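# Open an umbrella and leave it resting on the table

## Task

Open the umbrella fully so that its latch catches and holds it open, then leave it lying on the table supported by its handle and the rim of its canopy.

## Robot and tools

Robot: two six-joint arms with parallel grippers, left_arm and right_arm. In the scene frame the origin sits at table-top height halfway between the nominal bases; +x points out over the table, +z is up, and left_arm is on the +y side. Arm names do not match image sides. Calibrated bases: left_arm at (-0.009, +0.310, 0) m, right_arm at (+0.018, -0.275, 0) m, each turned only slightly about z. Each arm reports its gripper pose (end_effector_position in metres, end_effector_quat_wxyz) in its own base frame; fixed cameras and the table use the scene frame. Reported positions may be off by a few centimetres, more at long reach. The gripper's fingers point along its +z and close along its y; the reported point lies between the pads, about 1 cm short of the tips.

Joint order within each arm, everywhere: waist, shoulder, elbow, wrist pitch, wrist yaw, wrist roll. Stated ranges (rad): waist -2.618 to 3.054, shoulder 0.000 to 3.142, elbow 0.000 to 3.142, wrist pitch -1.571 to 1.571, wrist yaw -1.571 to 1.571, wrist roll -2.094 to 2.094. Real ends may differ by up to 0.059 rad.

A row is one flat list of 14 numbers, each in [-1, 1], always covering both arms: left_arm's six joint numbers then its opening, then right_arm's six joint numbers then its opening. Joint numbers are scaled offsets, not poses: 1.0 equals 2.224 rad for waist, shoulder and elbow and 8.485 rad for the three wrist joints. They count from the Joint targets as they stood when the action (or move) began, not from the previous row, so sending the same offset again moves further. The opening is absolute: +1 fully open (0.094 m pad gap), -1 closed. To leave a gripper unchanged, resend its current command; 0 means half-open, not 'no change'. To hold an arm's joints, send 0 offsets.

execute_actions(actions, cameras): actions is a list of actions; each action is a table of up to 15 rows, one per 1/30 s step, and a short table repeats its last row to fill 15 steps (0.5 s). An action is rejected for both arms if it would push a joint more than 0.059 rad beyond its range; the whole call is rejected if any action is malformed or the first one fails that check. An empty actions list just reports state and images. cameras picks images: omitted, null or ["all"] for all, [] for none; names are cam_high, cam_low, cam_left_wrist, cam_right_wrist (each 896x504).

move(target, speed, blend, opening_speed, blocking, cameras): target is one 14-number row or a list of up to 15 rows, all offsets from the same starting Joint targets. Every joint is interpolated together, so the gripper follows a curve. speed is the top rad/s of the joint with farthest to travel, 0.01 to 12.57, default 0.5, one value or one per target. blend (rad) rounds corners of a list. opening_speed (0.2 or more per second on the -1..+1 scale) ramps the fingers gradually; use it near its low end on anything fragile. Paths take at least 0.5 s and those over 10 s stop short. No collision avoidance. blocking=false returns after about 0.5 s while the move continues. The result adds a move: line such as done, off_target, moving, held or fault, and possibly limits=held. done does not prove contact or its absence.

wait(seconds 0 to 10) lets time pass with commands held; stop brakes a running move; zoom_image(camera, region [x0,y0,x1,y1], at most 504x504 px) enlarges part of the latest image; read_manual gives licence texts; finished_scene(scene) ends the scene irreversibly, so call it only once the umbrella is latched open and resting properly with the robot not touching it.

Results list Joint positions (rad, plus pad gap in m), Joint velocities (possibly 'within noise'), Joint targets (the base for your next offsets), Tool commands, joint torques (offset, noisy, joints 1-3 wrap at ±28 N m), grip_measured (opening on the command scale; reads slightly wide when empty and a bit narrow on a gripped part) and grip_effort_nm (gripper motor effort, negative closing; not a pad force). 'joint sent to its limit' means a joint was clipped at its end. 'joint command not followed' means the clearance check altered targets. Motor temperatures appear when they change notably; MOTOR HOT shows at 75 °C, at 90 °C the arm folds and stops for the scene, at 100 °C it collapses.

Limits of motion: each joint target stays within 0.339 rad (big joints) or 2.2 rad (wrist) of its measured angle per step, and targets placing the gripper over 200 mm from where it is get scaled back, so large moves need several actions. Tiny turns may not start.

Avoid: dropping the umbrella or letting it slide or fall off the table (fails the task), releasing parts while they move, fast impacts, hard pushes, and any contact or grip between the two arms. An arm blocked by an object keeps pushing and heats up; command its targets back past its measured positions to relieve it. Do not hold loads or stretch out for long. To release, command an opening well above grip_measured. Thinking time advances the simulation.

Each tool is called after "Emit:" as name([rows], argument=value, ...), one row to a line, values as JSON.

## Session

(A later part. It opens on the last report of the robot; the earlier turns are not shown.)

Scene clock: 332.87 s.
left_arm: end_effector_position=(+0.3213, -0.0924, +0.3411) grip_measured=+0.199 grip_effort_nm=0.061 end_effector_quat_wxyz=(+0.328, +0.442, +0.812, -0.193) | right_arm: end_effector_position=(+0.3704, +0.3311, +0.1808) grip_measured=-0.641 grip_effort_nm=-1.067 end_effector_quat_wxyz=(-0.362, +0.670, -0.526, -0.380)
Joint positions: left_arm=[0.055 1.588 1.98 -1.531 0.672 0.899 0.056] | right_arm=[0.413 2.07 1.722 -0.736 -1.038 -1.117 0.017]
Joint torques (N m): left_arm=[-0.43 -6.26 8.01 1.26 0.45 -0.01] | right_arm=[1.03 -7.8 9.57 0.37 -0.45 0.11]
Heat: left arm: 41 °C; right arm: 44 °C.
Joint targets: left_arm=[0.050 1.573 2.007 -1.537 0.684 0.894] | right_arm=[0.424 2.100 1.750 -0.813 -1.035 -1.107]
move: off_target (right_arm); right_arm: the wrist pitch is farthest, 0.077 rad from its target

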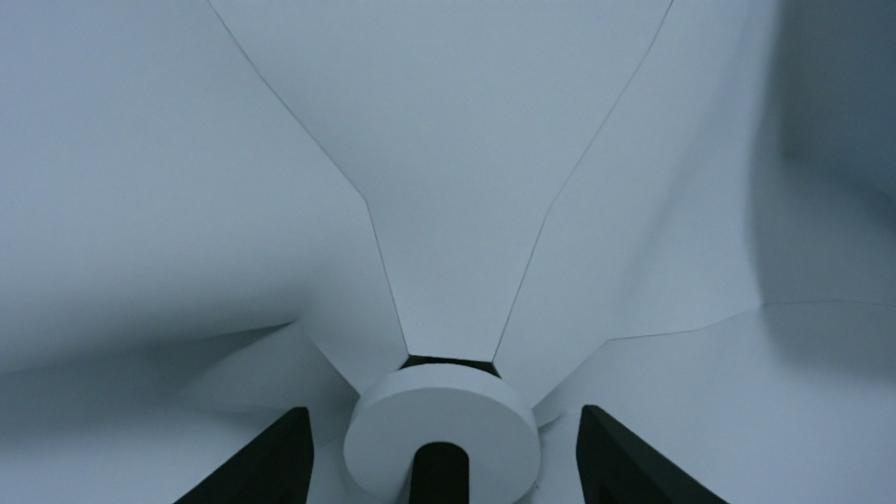

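Emit:
move(target=[0.0125,-0.017,-0.0085,0,0,0,0.2,0,0,0,0,0,0,-1], speed=0.2, cameras=["cam_left_wrist"])

Scene clock: 337.23 s.
left_arm: end_effector_position=(+0.3141, -0.0881, +0.3521) grip_measured=+0.199 grip_effort_nm=0.066 end_effector_quat_wxyz=(+0.344, +0.440, +0.810, -0.182) | right_arm: end_effector_position=(+0.3704, +0.3311, +0.1808) grip_measured=-0.641 grip_effort_nm=-1.067 end_effector_quat_wxyz=(-0.362, +0.670, -0.526, -0.380)
Joint positions: left_arm=[0.07 1.55 1.98 -1.531 0.672 0.899 0.056] | right_arm=[0.413 2.07 1.722 -0.736 -1.038 -1.117 0.017]
Joint torques (N m): left_arm=[0.68 -5.86 6.34 1.33 0.44 -0.01] | right_arm=[1.02 -7.88 9.51 0.37 -0.47 0.1]
Heat: left arm: 41 °C; right arm: 44 °C.
Joint targets: left_arm=[0.078 1.536 1.988 -1.537 0.684 0.894] | right_arm=[0.424 2.100 1.750 -0.813 -1.035 -1.107]
move: off_target (right_arm); right_arm: the wrist pitch is farthest, 0.077 rad from its target

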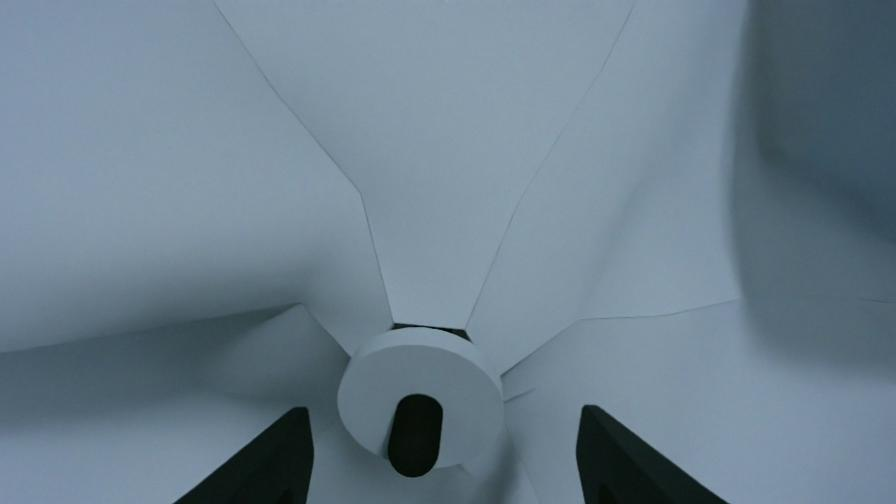

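Emit:
move(target=[0,0,0,0,0,0,-1,0,0,0,0,0,0,-1], opening_speed=0.8)

Scene clock: 340.10 s.
left_arm: end_effector_position=(+0.3146, -0.0875, +0.3518) grip_measured=-0.395 grip_effort_nm=-1.038 end_effector_quat_wxyz=(+0.343, +0.440, +0.810, -0.179) | right_arm: end_effector_position=(+0.3693, +0.3310, +0.1804) grip_measured=-0.641 grip_effort_nm=-1.067 end_effector_quat_wxyz=(-0.361, +0.672, -0.524, -0.380)
Joint positions: left_arm=[0.07 1.55 1.98 -1.529 0.668 0.898 0.028] | right_arm=[0.414 2.07 1.722 -0.743 -1.038 -1.126 0.017]
Joint torques (N m): left_arm=[0.68 -5.89 6.35 1.32 0.49 -0.01] | right_arm=[0.91 -7.84 9.54 0.41 -0.47 0.21]
Heat: left arm: 40 °C; right arm: 43 °C.
Joint targets: left_arm=[0.078 1.536 1.988 -1.537 0.684 0.894] | right_arm=[0.423 2.100 1.750 -0.813 -1.035 -1.107]
move: off_target (right_arm); right_arm: the wrist pitch is farthest, 0.070 rad from its target

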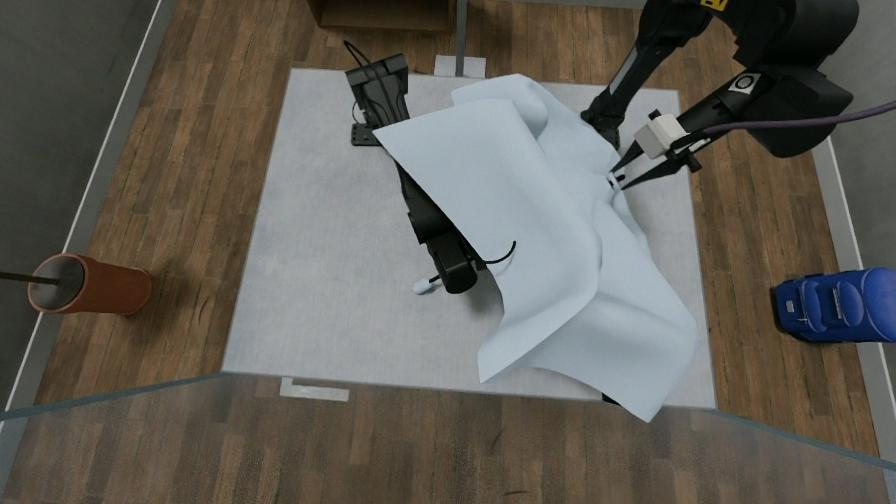

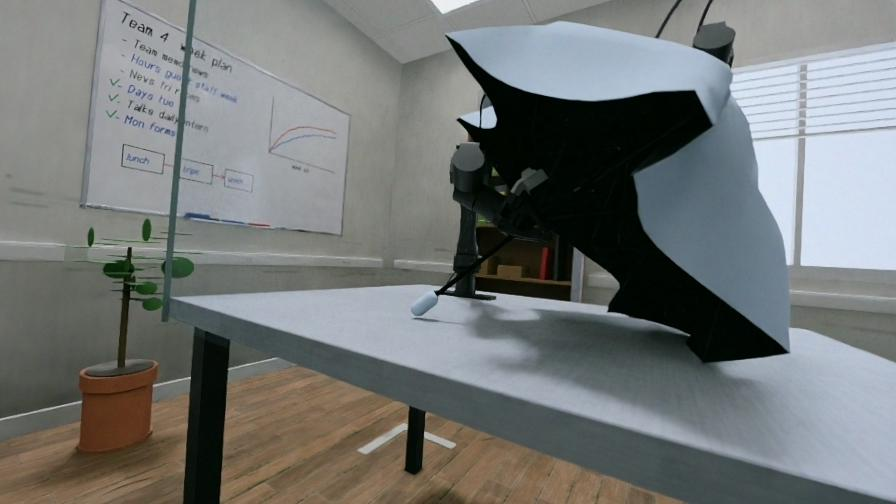

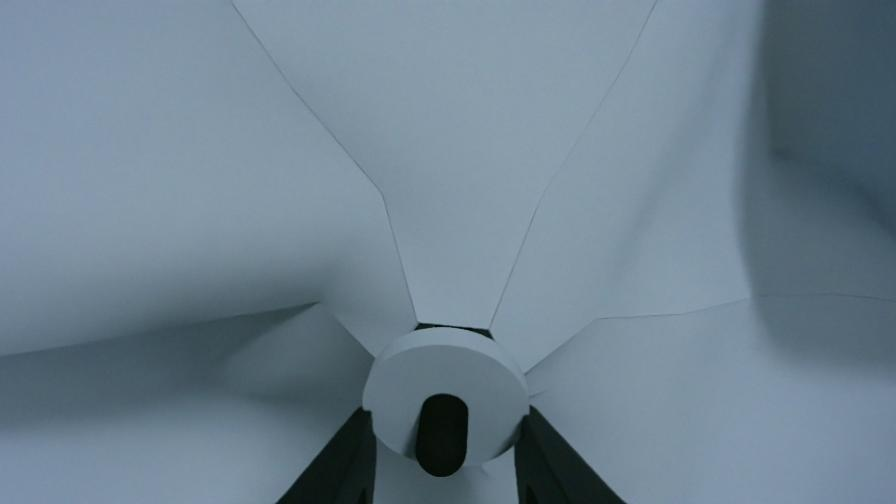

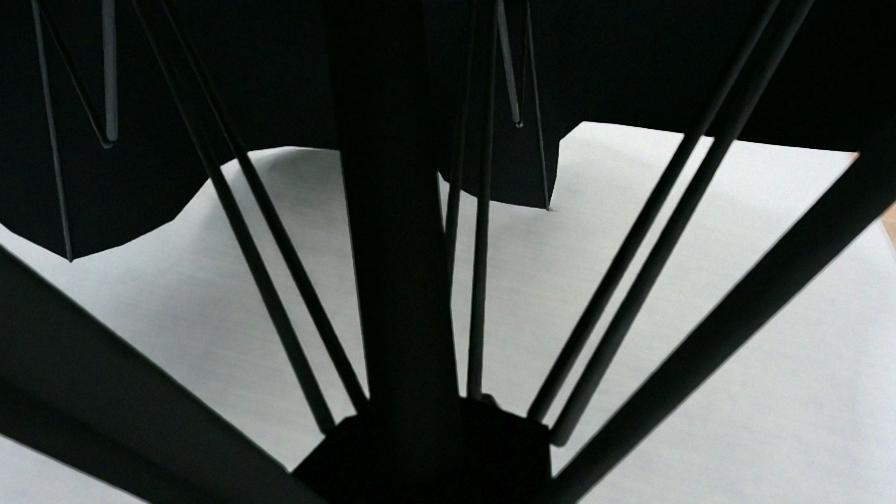

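Emit:
move([
  [0,0,0,0,0,0,0,0,0,0,0,0,0,-1],
  [0.008,-0.0105,0,0,0,0,0,0,0,0,0,0,0,-1],
], speed=0.2, opening_speed=1, cameras=["cam_left_wrist"])

Emit:
move(target=[0,0,0,0,0,0,-1,0,0,0,0,0,0,-1], opening_speed=0.8, cameras=["cam_left_wrist"])

Scene clock: 343.93 s.
left_arm: end_effector_position=(+0.3108, -0.0824, +0.3582) grip_measured=-0.001 grip_effort_nm=0.056 end_effector_quat_wxyz=(+0.354, +0.435, +0.810, -0.171) | right_arm: end_effector_position=(+0.3693, +0.3310, +0.1803) grip_measured=-0.641 grip_effort_nm=-1.072 end_effector_quat_wxyz=(-0.361, +0.672, -0.524, -0.380)
Joint positions: left_arm=[0.088 1.528 1.98 -1.529 0.668 0.898 0.047] | right_arm=[0.414 2.07 1.722 -0.743 -1.038 -1.126 0.017]
Joint torques (N m): left_arm=[0.69 -5.74 6.3 1.35 0.48 -0.01] | right_arm=[0.96 -7.83 9.52 0.41 -0.45 0.21]
Heat: left arm: 40 °C; right arm: 43 °C.
Joint targets: left_arm=[0.096 1.512 1.988 -1.537 0.684 0.894] | right_arm=[0.423 2.100 1.750 -0.813 -1.035 -1.107]
move: off_target (right_arm); right_arm: the wrist pitch is farthest, 0.070 rad from its target

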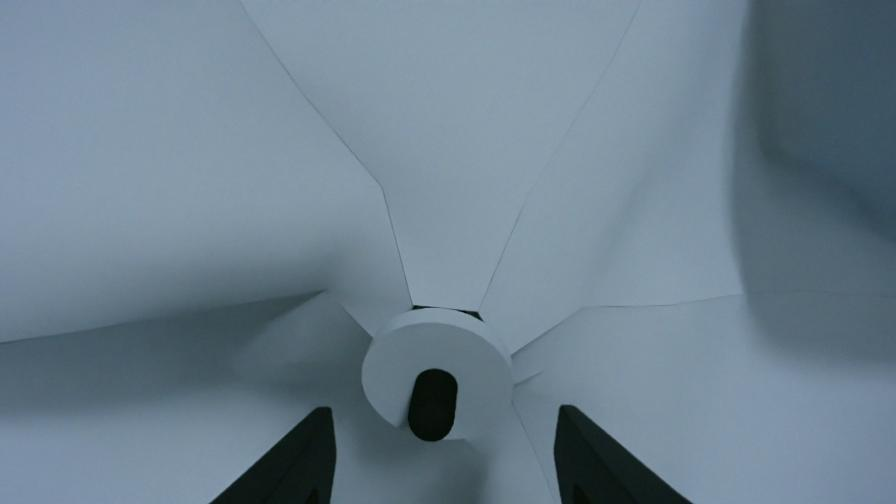

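Scene clock: 345.40 s.
left_arm: end_effector_position=(+0.3111, -0.0822, +0.3583) grip_measured=-0.875 grip_effort_nm=-1.028 end_effector_quat_wxyz=(+0.354, +0.435, +0.810, -0.170) | right_arm: end_effector_position=(+0.3686, +0.3313, +0.1802) grip_measured=-0.641 grip_effort_nm=-1.062 end_effector_quat_wxyz=(-0.361, +0.673, -0.523, -0.380)
Joint positions: left_arm=[0.088 1.528 1.98 -1.527 0.667 0.898 0.006] | right_arm=[0.415 2.07 1.722 -0.745 -1.038 -1.129 0.017]
Joint torques (N m): left_arm=[0.69 -5.75 6.28 1.33 0.48 0.01] | right_arm=[0.88 -7.84 9.51 0.44 -0.46 0.23]
Heat: left arm: 40 °C; right arm: 43 °C.
Joint targets: left_arm=[0.096 1.512 1.988 -1.537 0.684 0.894] | right_arm=[0.424 2.100 1.750 -0.813 -1.035 -1.107]
move: off_target (right_arm); right_arm: the wrist pitch is farthest, 0.068 rad from its target

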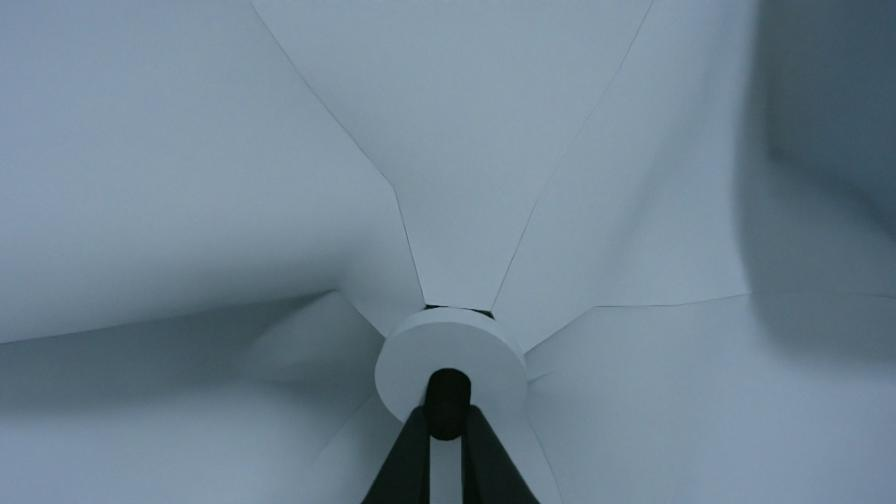

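Emit:
move(target=[-0.025,0.03,0,0,0.01,0,-1,0.09,-0.0135,0.106,0.001,-0.027,0.034,-1], speed=0.2)

Scene clock: 354.07 s.
left_arm: end_effector_position=(+0.3358, -0.0604, +0.3870) grip_measured=-0.992 grip_effort_nm=-0.422 end_effector_quat_wxyz=(+0.413, +0.433, +0.797, -0.083) | right_arm: end_effector_position=(+0.3570, +0.3630, +0.2288) grip_measured=-0.639 grip_effort_nm=-1.067 end_effector_quat_wxyz=(-0.323, +0.623, -0.562, -0.438)
Joint positions: left_arm=[0.112 1.518 2.04 -1.407 0.586 0.892 0] | right_arm=[0.479 2.089 1.902 -0.831 -1.072 -0.861 0.017]
Joint torques (N m): left_arm=[-6.2 -0.1 1.59 0.44 2.05 0.06] | right_arm=[14.42 -11.7 14.68 1.37 -2.64 0.43]
Heat: left arm: 40 °C; right arm: 42 °C.
Joint targets: left_arm=[0.040 1.579 1.988 -1.537 0.769 0.894] | right_arm=[0.624 2.070 1.985 -0.804 -1.264 -0.819]
move: off_target (left_arm, right_arm); left_arm: the wrist yaw is farthest, 0.183 rad from its target; right_arm: the wrist yaw is farthest, 0.192 rad from its target

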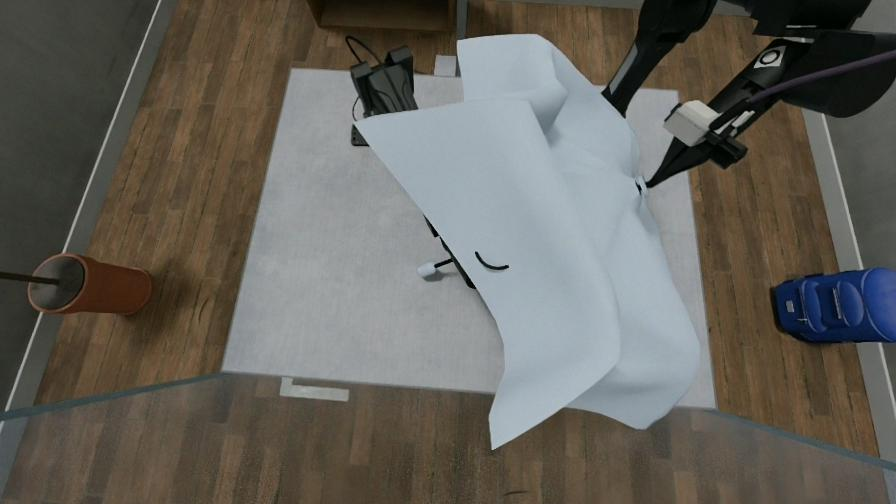

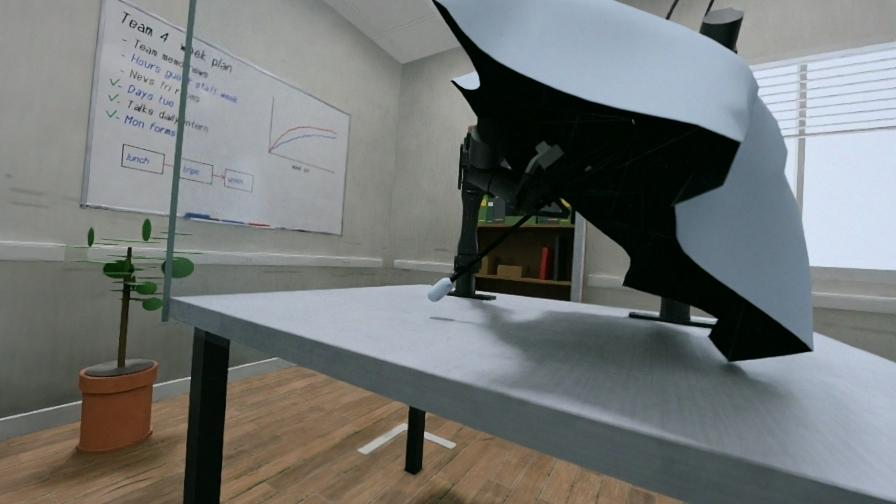

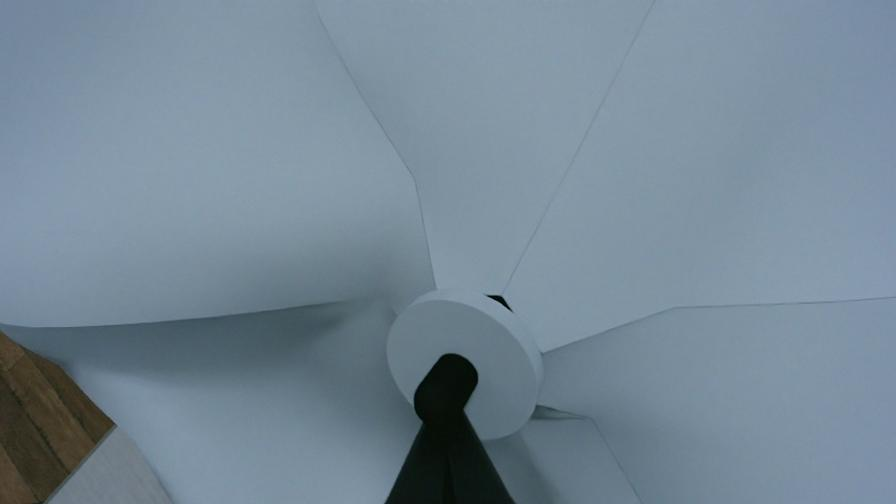

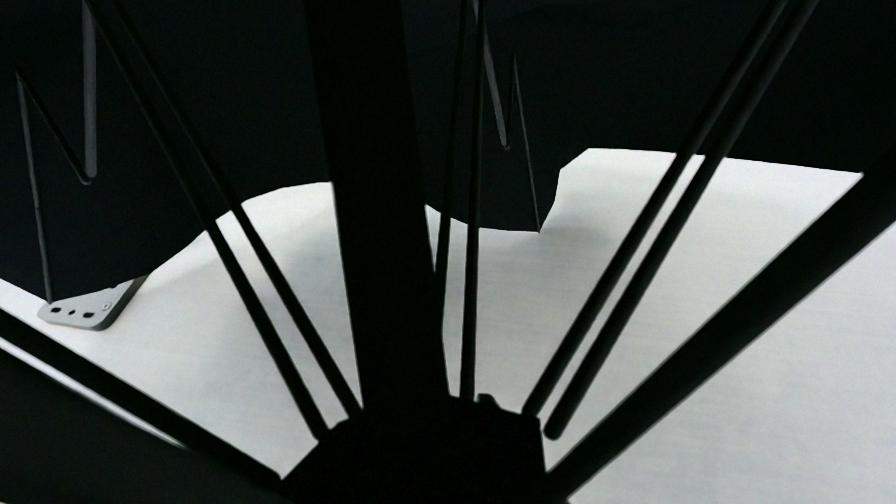

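Emit:
move([
  [0.035,-0.03,0,0,-0.01,0,-1,-0.055,0,-0.018,0,0.02,0,-1],
  [0.09,-0.045,0,0,-0.01,0,0,-0.055,0,-0.018,0,0.02,0,-1],
], speed=0.3)

Scene clock: 363.37 s.
left_arm: end_effector_position=(+0.3144, -0.0366, +0.3751) grip_measured=-0.001 grip_effort_nm=0.061 end_effector_quat_wxyz=(+0.389, +0.379, +0.830, -0.125) | right_arm: end_effector_position=(+0.3550, +0.3700, +0.2303) grip_measured=-0.639 grip_effort_nm=-1.057 end_effector_quat_wxyz=(-0.323, +0.623, -0.563, -0.436)
Joint positions: left_arm=[0.236 1.495 2.003 -1.516 0.665 0.892 0.047] | right_arm=[0.496 2.089 1.906 -0.812 -1.059 -0.833 0.017]
Joint torques (N m): left_arm=[0.42 -5.42 4.38 1.33 0.49 0.06] | right_arm=[0.53 -11.75 10.66 1.21 -0.87 0.16]
Heat: left arm: 40 °C; right arm: 43 °C.
Joint targets: left_arm=[0.240 1.479 1.988 -1.537 0.684 0.894] | right_arm=[0.501 2.070 1.945 -0.804 -1.095 -0.819]
move: off_target (right_arm); right_arm: the elbow is farthest, 0.039 rad from its target

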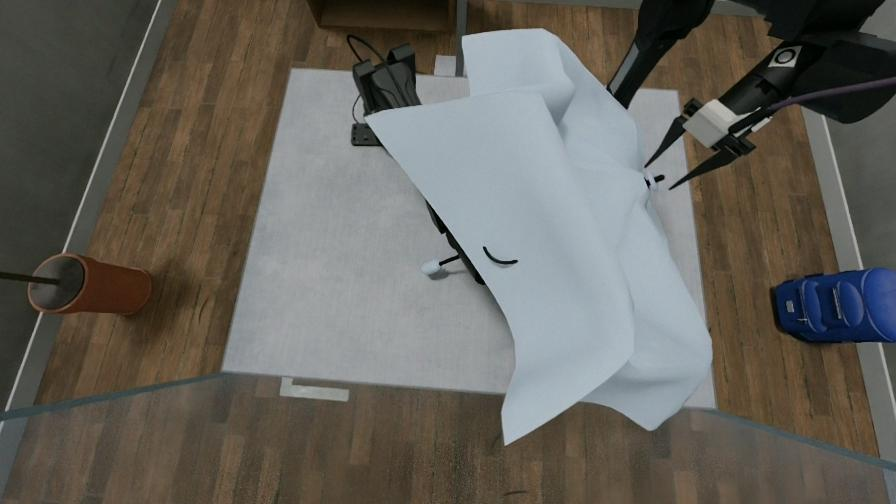

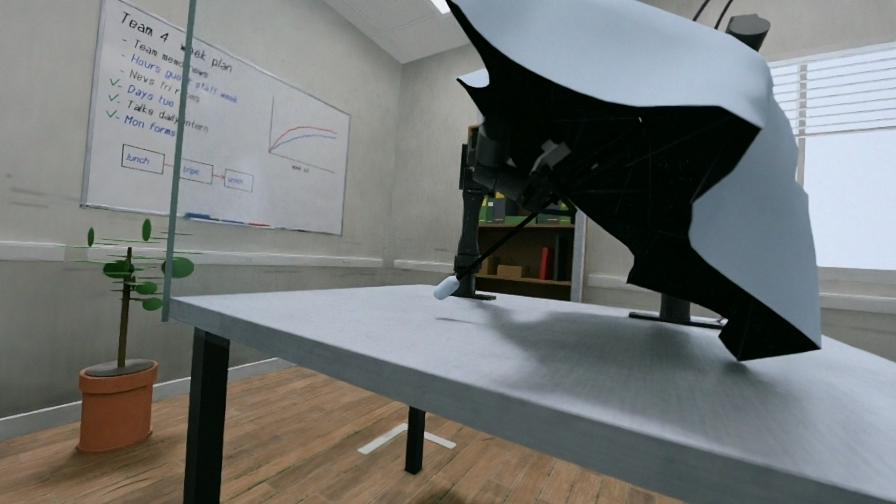

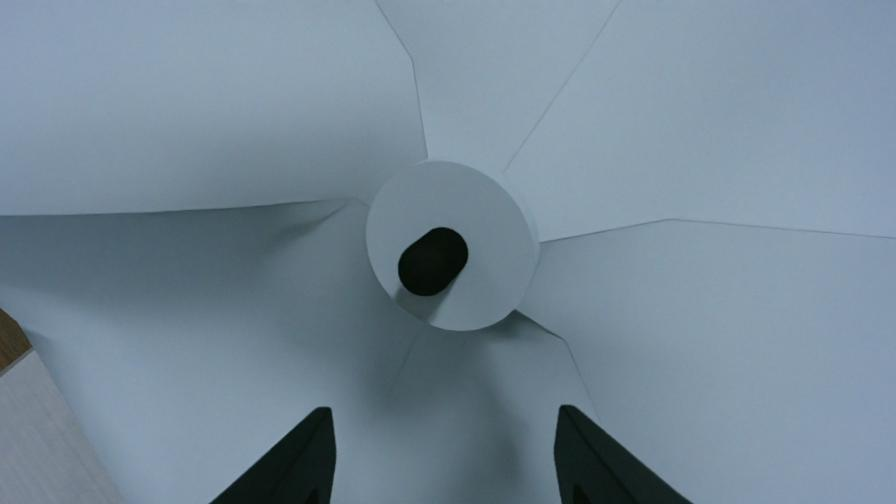

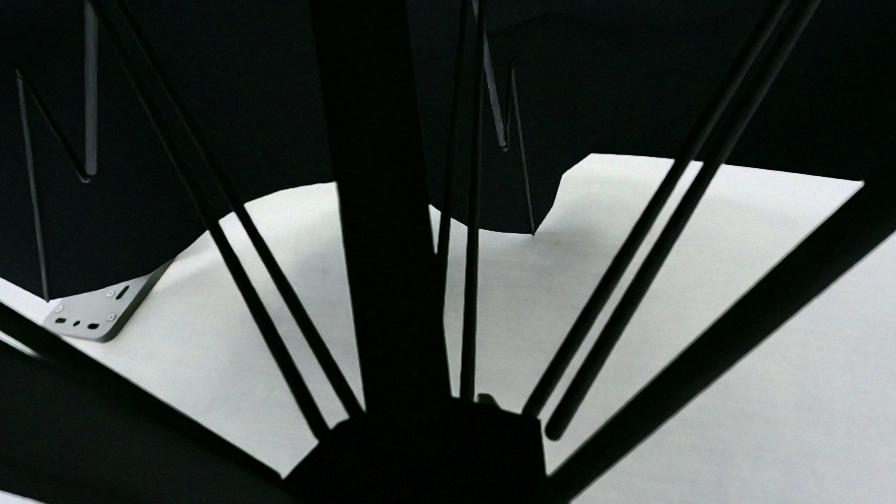

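Emit:
move([
  [0.13,0,0,0,0,0,0.1,0,0,0,0,0,0,-1],
  [0.13,0,0,0,0,0,0.1,-0.0886,-0.0225,-0.027,-0.0417,0.0363,-0.046,-1],
], speed=0.35)

Scene clock: 371.27 s.
left_arm: end_effector_position=(+0.3117, +0.0540, +0.3753) grip_measured=+0.099 grip_effort_nm=0.056 end_effector_quat_wxyz=(+0.403, +0.255, +0.876, -0.069) | right_arm: end_effector_position=(+0.3868, +0.2764, +0.2108) grip_measured=-0.639 grip_effort_nm=-1.057 end_effector_quat_wxyz=(-0.333, +0.671, -0.578, -0.324)
Joint positions: left_arm=[0.525 1.495 2.003 -1.517 0.668 0.892 0.052] | right_arm=[0.315 2.048 1.906 -1.077 -0.921 -1.228 0.017]
Joint torques (N m): left_arm=[0.4 -5.42 4.36 1.34 0.46 0.06] | right_arm=[-1.1 -11.89 5.12 0.17 1.01 0.19]
Heat: left arm: 40 °C; right arm: 43 °C.
Joint targets: left_arm=[0.529 1.479 1.988 -1.537 0.684 0.894] | right_arm=[0.304 2.019 1.885 -1.158 -0.787 -1.209]
move: off_target (right_arm); right_arm: the wrist yaw is farthest, 0.134 rad from its target

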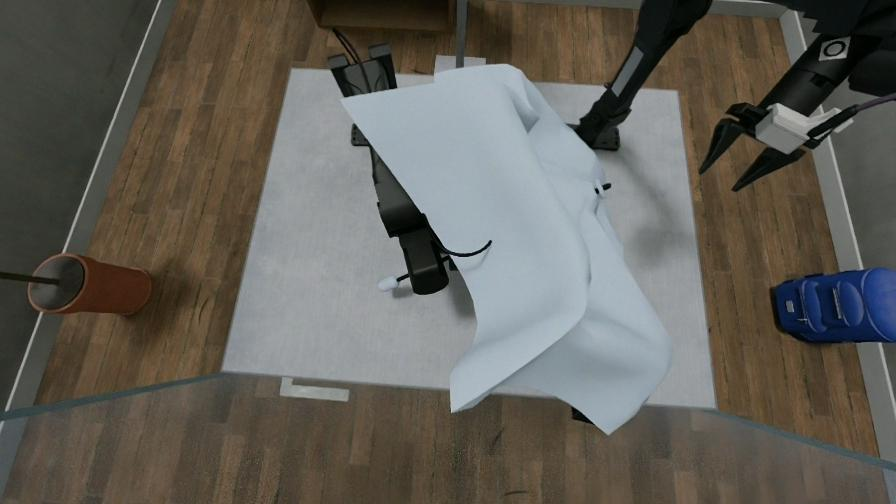

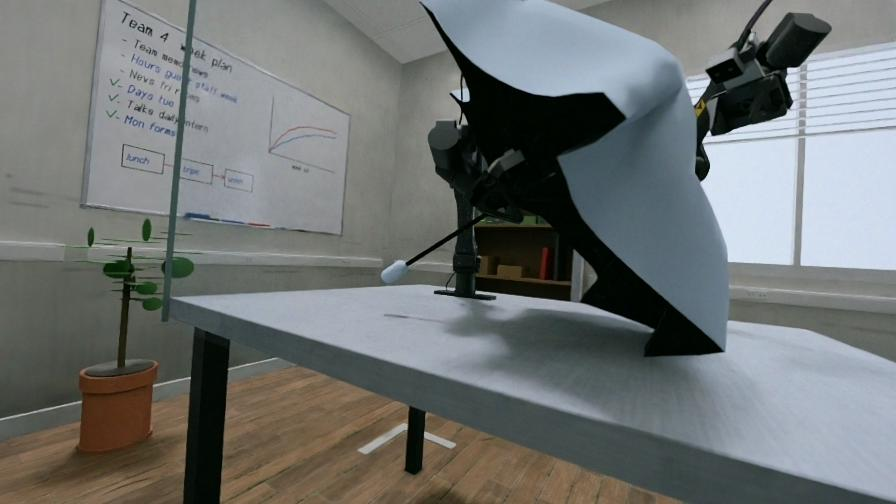

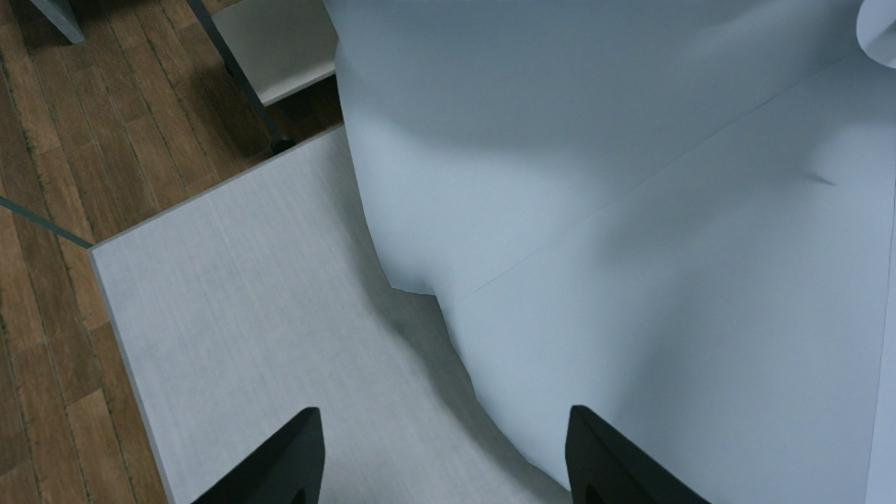

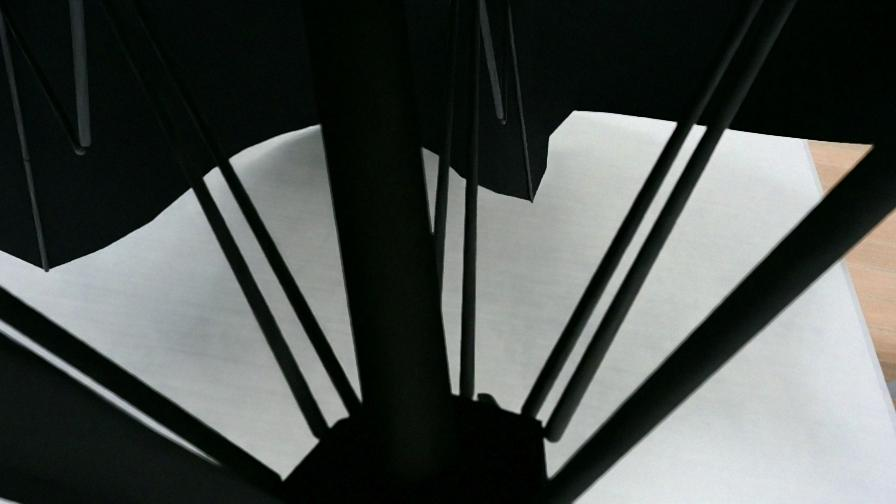

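Emit:
move(target=[-0.0805,0.12,0.042,0.0139,0.0215,0.0101,0.1,0,0,0,0,0,0,-1], speed=0.35, cameras=["cam_left_wrist"])

Scene clock: 377.43 s.
left_arm: end_effector_position=(+0.3858, +0.0015, +0.3453) grip_measured=+0.099 grip_effort_nm=0.056 end_effector_quat_wxyz=(+0.413, +0.362, +0.816, -0.183) | right_arm: end_effector_position=(+0.3868, +0.2764, +0.2107) grip_measured=-0.639 grip_effort_nm=-1.057 end_effector_quat_wxyz=(-0.333, +0.671, -0.578, -0.323)
Joint positions: left_arm=[0.354 1.736 2.057 -1.421 0.845 0.974 0.052] | right_arm=[0.315 2.048 1.906 -1.078 -0.921 -1.228 0.017]
Joint torques (N m): left_arm=[-0.27 -5.93 7.99 1.35 0.6 0.11] | right_arm=[-1.1 -11.95 5.09 0.19 1 0.21]
Heat: left arm: 40 °C; right arm: 42 °C.
Joint targets: left_arm=[0.350 1.746 2.082 -1.419 0.866 0.980] | right_arm=[0.304 2.019 1.885 -1.158 -0.787 -1.209]
move: off_target (right_arm); right_arm: the wrist yaw is farthest, 0.134 rad from its target

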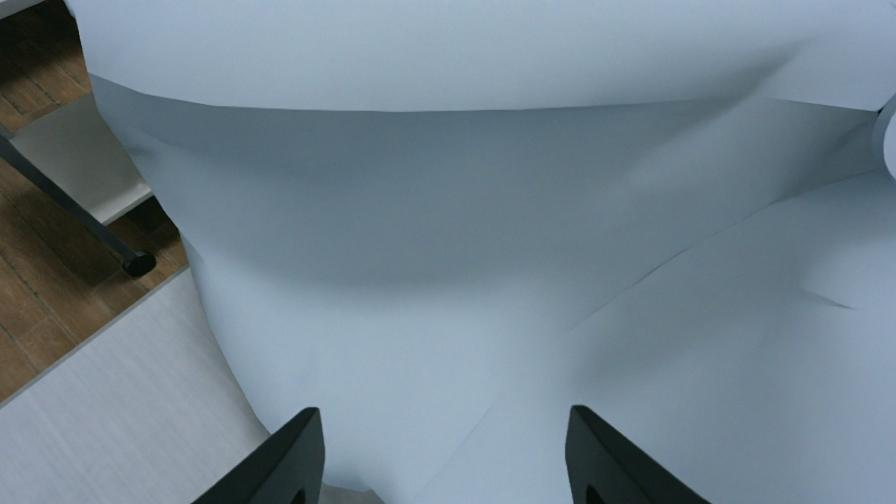

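Disc to the right, as expected. Swing further.

Emit:
move(target=[-0.075,0,0,0,0,0,0.1,0,0,0,0,0,0,-1], speed=0.3, cameras=["cam_left_wrist"])

Scene clock: 379.13 s.
left_arm: end_effector_position=(+0.3807, -0.0637, +0.3458) grip_measured=+0.099 grip_effort_nm=0.066 end_effector_quat_wxyz=(+0.398, +0.429, +0.781, -0.218) | right_arm: end_effector_position=(+0.3868, +0.2764, +0.2107) grip_measured=-0.639 grip_effort_nm=-1.062 end_effector_quat_wxyz=(-0.333, +0.671, -0.578, -0.323)
Joint positions: left_arm=[0.185 1.736 2.057 -1.42 0.848 0.974 0.052] | right_arm=[0.315 2.048 1.906 -1.078 -0.921 -1.228 0.017]
Joint torques (N m): left_arm=[-0.1 -5.94 8.03 1.36 0.57 0.11] | right_arm=[-1.07 -11.93 5.12 0.17 1 0.2]
Heat: left arm: 40 °C; right arm: 42 °C.
Joint targets: left_arm=[0.183 1.746 2.082 -1.419 0.867 0.979] | right_arm=[0.304 2.019 1.885 -1.158 -0.787 -1.209]
move: off_target (right_arm); right_arm: the wrist yaw is farthest, 0.134 rad from its target

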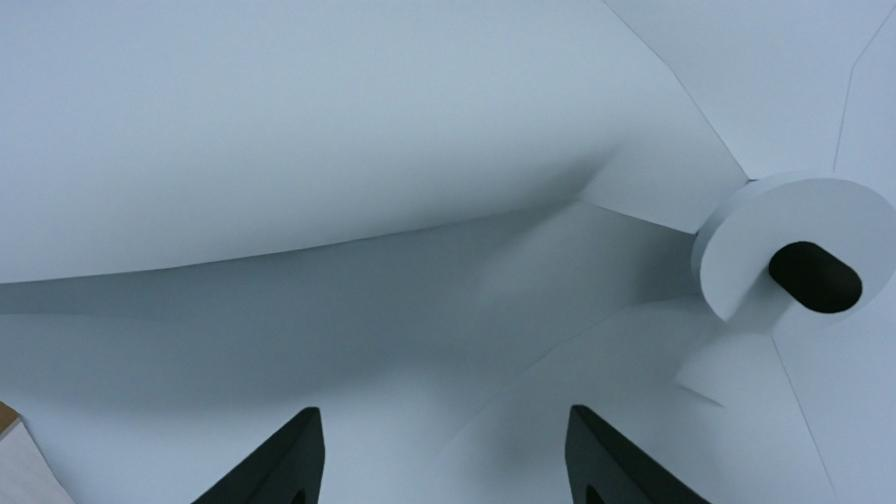

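Emit:
move([
  [0,-0.0517,-0.0391,0,0,0,0.1,0,0,0,0,0,0,-1],
  [-0.06,-0.0517,-0.0391,0,0,0,0.1,0,0,0,0,0,0,-1],
], speed=0.3, cameras=["cam_left_wrist"])

Scene clock: 384.70 s.
left_arm: end_effector_position=(+0.3461, -0.1139, +0.3641) grip_measured=+0.099 grip_effort_nm=0.056 end_effector_quat_wxyz=(+0.402, +0.487, +0.741, -0.229) | right_arm: end_effector_position=(+0.3875, +0.2747, +0.2101) grip_measured=-0.639 grip_effort_nm=-1.062 end_effector_quat_wxyz=(-0.333, +0.671, -0.579, -0.321)
Joint positions: left_arm=[0.055 1.64 2.011 -1.415 0.848 0.975 0.052] | right_arm=[0.312 2.048 1.906 -1.081 -0.917 -1.233 0.017]
Joint torques (N m): left_arm=[-0.38 -6.43 4.64 1.4 0.56 0.1] | right_arm=[-0.76 -11.93 5.12 0.2 0.95 0.24]
Motor temperatures (°C): left_arm=[35 38 40 36 38 31 32] | right_arm=[36 39 40 41 37 35 37]
Heat: left arm: 40 °C; right arm: 41 °C.
Joint targets: left_arm=[0.050 1.631 1.994 -1.419 0.867 0.980] | right_arm=[0.304 2.019 1.885 -1.158 -0.787 -1.209]
move: off_target (right_arm); right_arm: the wrist yaw is farthest, 0.130 rad from its target

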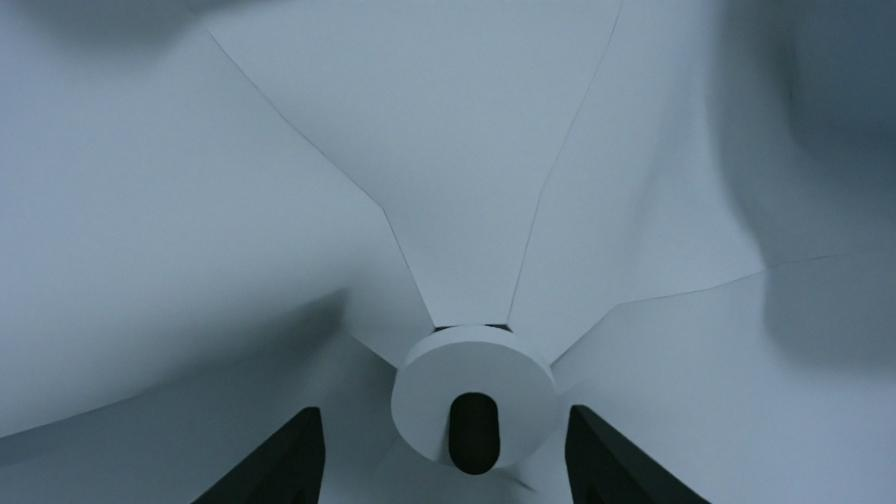

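Emit:
move(target=[-0.004,-0.0085,0,0,0,0,0.1,0,0,0,0,0,0,-1], speed=0.2, cameras=["cam_left_wrist"])

Scene clock: 394.60 s.
left_arm: end_effector_position=(+0.3432, -0.1162, +0.3668) grip_measured=+0.099 grip_effort_nm=0.061 end_effector_quat_wxyz=(+0.404, +0.490, +0.738, -0.228) | right_arm: end_effector_position=(+0.3874, +0.2747, +0.2101) grip_measured=-0.639 grip_effort_nm=-1.057 end_effector_quat_wxyz=(-0.333, +0.671, -0.579, -0.321)
Joint positions: left_arm=[0.048 1.632 2.011 -1.415 0.848 0.975 0.052] | right_arm=[0.312 2.048 1.906 -1.081 -0.917 -1.233 0.017]
Joint torques (N m): left_arm=[-0.59 -7.15 4.56 1.41 0.56 0.1] | right_arm=[-0.81 -11.89 5.15 0.21 0.96 0.24]
Heat: left arm: 40 °C; right arm: 40 °C.
Joint targets: left_arm=[0.041 1.612 1.994 -1.419 0.867 0.980] | right_arm=[0.304 2.019 1.885 -1.158 -0.787 -1.209]
move: off_target (right_arm); right_arm: the wrist yaw is farthest, 0.130 rad from its target

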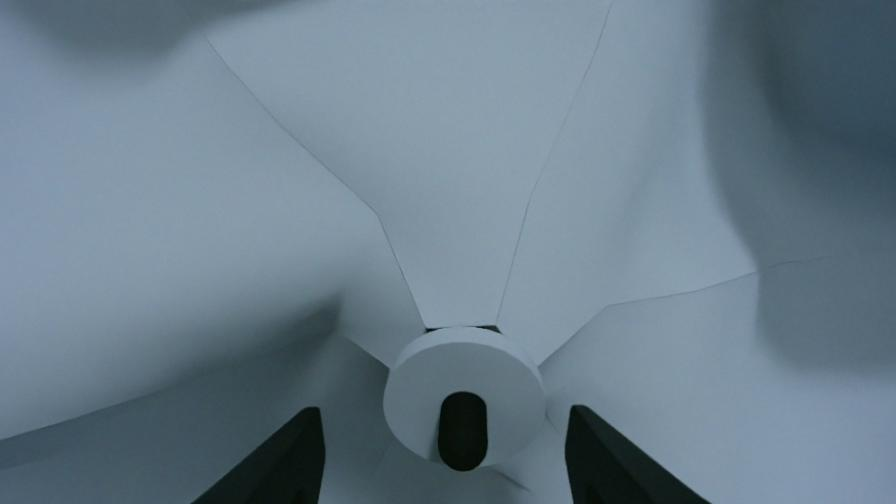

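Emit:
move([
  [-0.003,-0.009,0,0,0,0,0.0,0,0,0,0,0,0,-1],
  [-0.003,-0.009,0,0,0,0,-1,0,0,0,0,0,0,-1],
], speed=0.2, opening_speed=0.8, cameras=["cam_left_wrist"])

Scene clock: 398.00 s.
left_arm: end_effector_position=(+0.3378, -0.1181, +0.3737) grip_measured=-0.867 grip_effort_nm=-1.023 end_effector_quat_wxyz=(+0.412, +0.496, +0.732, -0.221) | right_arm: end_effector_position=(+0.3873, +0.2746, +0.2099) grip_measured=-0.639 grip_effort_nm=-1.067 end_effector_quat_wxyz=(-0.334, +0.674, -0.576, -0.320)
Joint positions: left_arm=[0.042 1.609 2.011 -1.411 0.843 0.975 0.006] | right_arm=[0.312 2.048 1.906 -1.082 -0.916 -1.241 0.017]
Joint torques (N m): left_arm=[-0.61 -6.75 4.56 1.41 0.59 0.1] | right_arm=[-0.73 -11.88 5.12 0.21 0.96 0.33]
Heat: left arm: 40 °C; right arm: 40 °C.
Joint targets: left_arm=[0.034 1.592 1.994 -1.419 0.866 0.980] | right_arm=[0.304 2.019 1.885 -1.158 -0.787 -1.209]
move: off_target (right_arm); right_arm: the wrist yaw is farthest, 0.129 rad from its target

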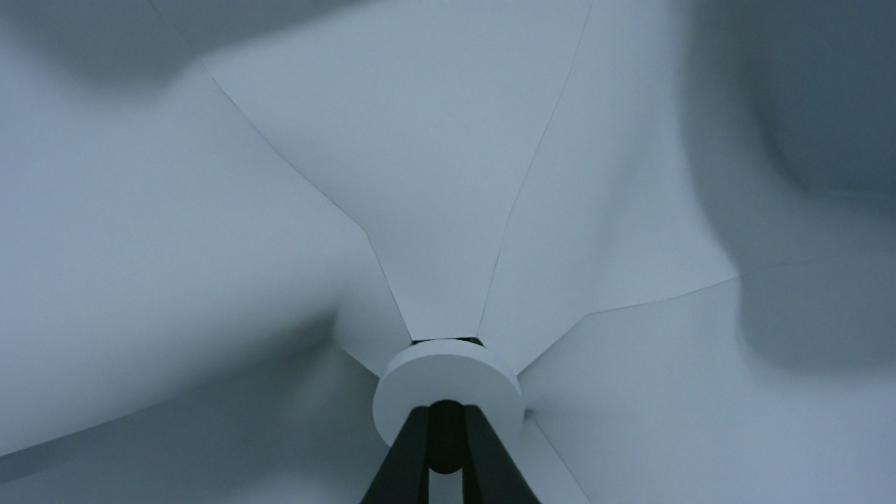

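Emit:
move(target=[-0.03,0.025,0,0,0.015,0,-1,0.096,0.004,0.118,0.0143,-0.040,0.02,-1], speed=0.2)

Scene clock: 403.50 s.
left_arm: end_effector_position=(+0.3385, -0.1113, +0.3893) grip_measured=-0.865 grip_effort_nm=-1.043 end_effector_quat_wxyz=(+0.438, +0.496, +0.723, -0.199) | right_arm: end_effector_position=(+0.3825, +0.2907, +0.2454) grip_measured=-0.637 grip_effort_nm=-1.067 end_effector_quat_wxyz=(-0.335, +0.671, -0.582, -0.314)
Joint positions: left_arm=[0.062 1.589 2.034 -1.388 0.843 0.975 0.006] | right_arm=[0.356 2.048 2.046 -1.155 -0.887 -1.159 0.017]
Joint torques (N m): left_arm=[-8.21 -1.02 2.77 1.28 1.82 0.1] | right_arm=[16.1 -11.19 15.99 2.08 -3.14 1.19]
Heat: left arm: 40 °C; right arm: 40 °C.
Joint targets: left_arm=[-0.033 1.648 1.995 -1.419 0.994 0.980] | right_arm=[0.518 2.028 2.148 -1.037 -1.126 -1.039]
move: off_target (left_arm, right_arm); left_arm: the wrist yaw is farthest, 0.150 rad from its target; right_arm: the wrist yaw is farthest, 0.239 rad from its target

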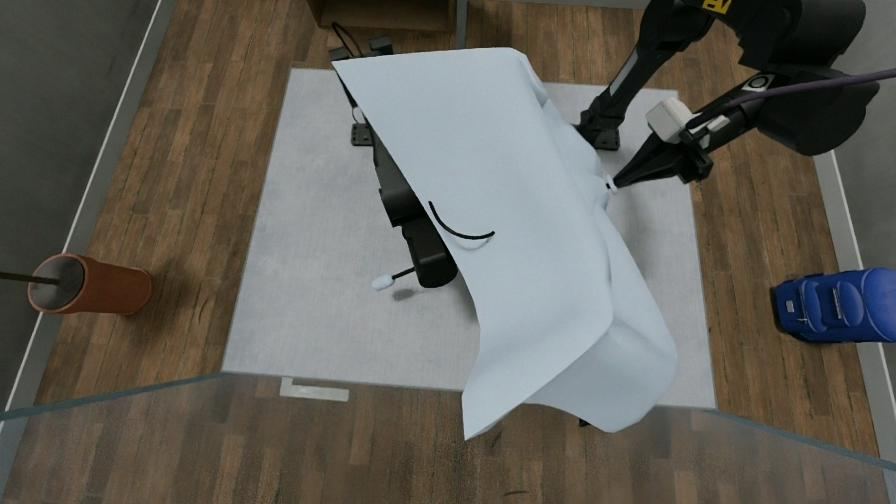

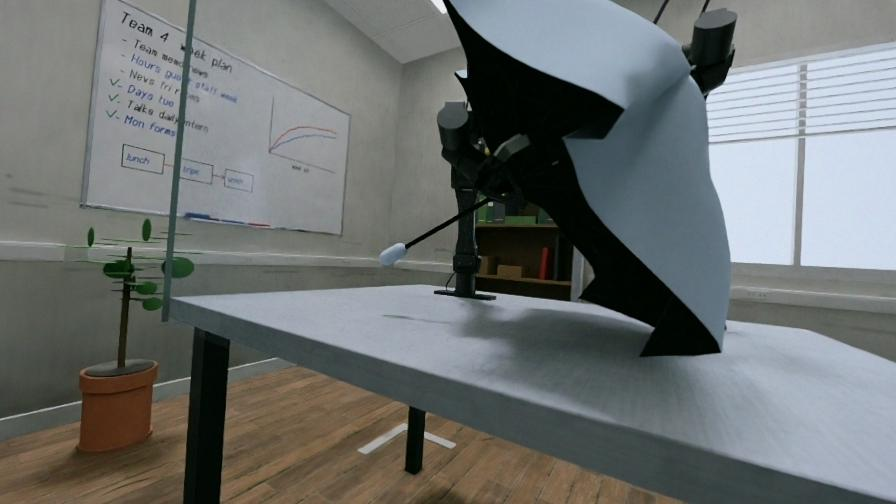

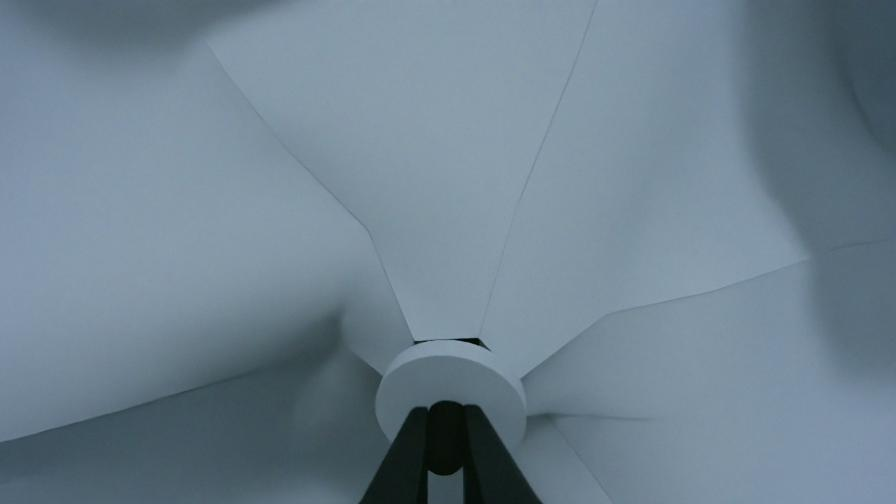

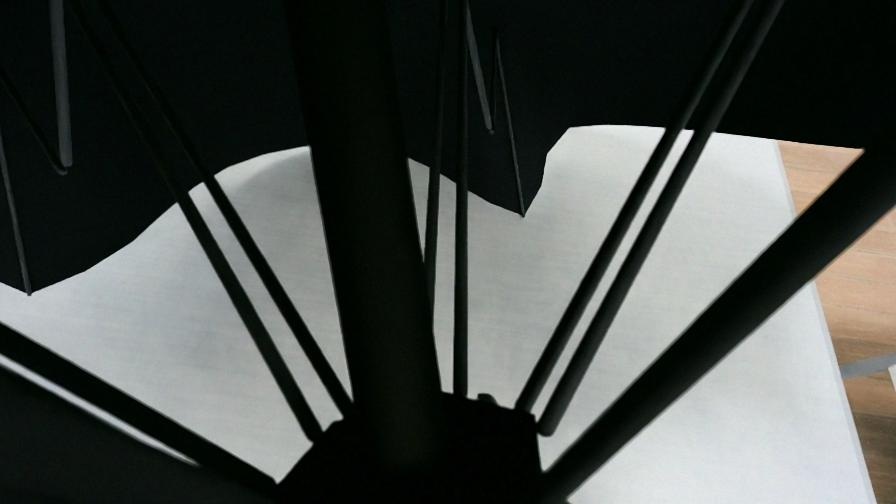

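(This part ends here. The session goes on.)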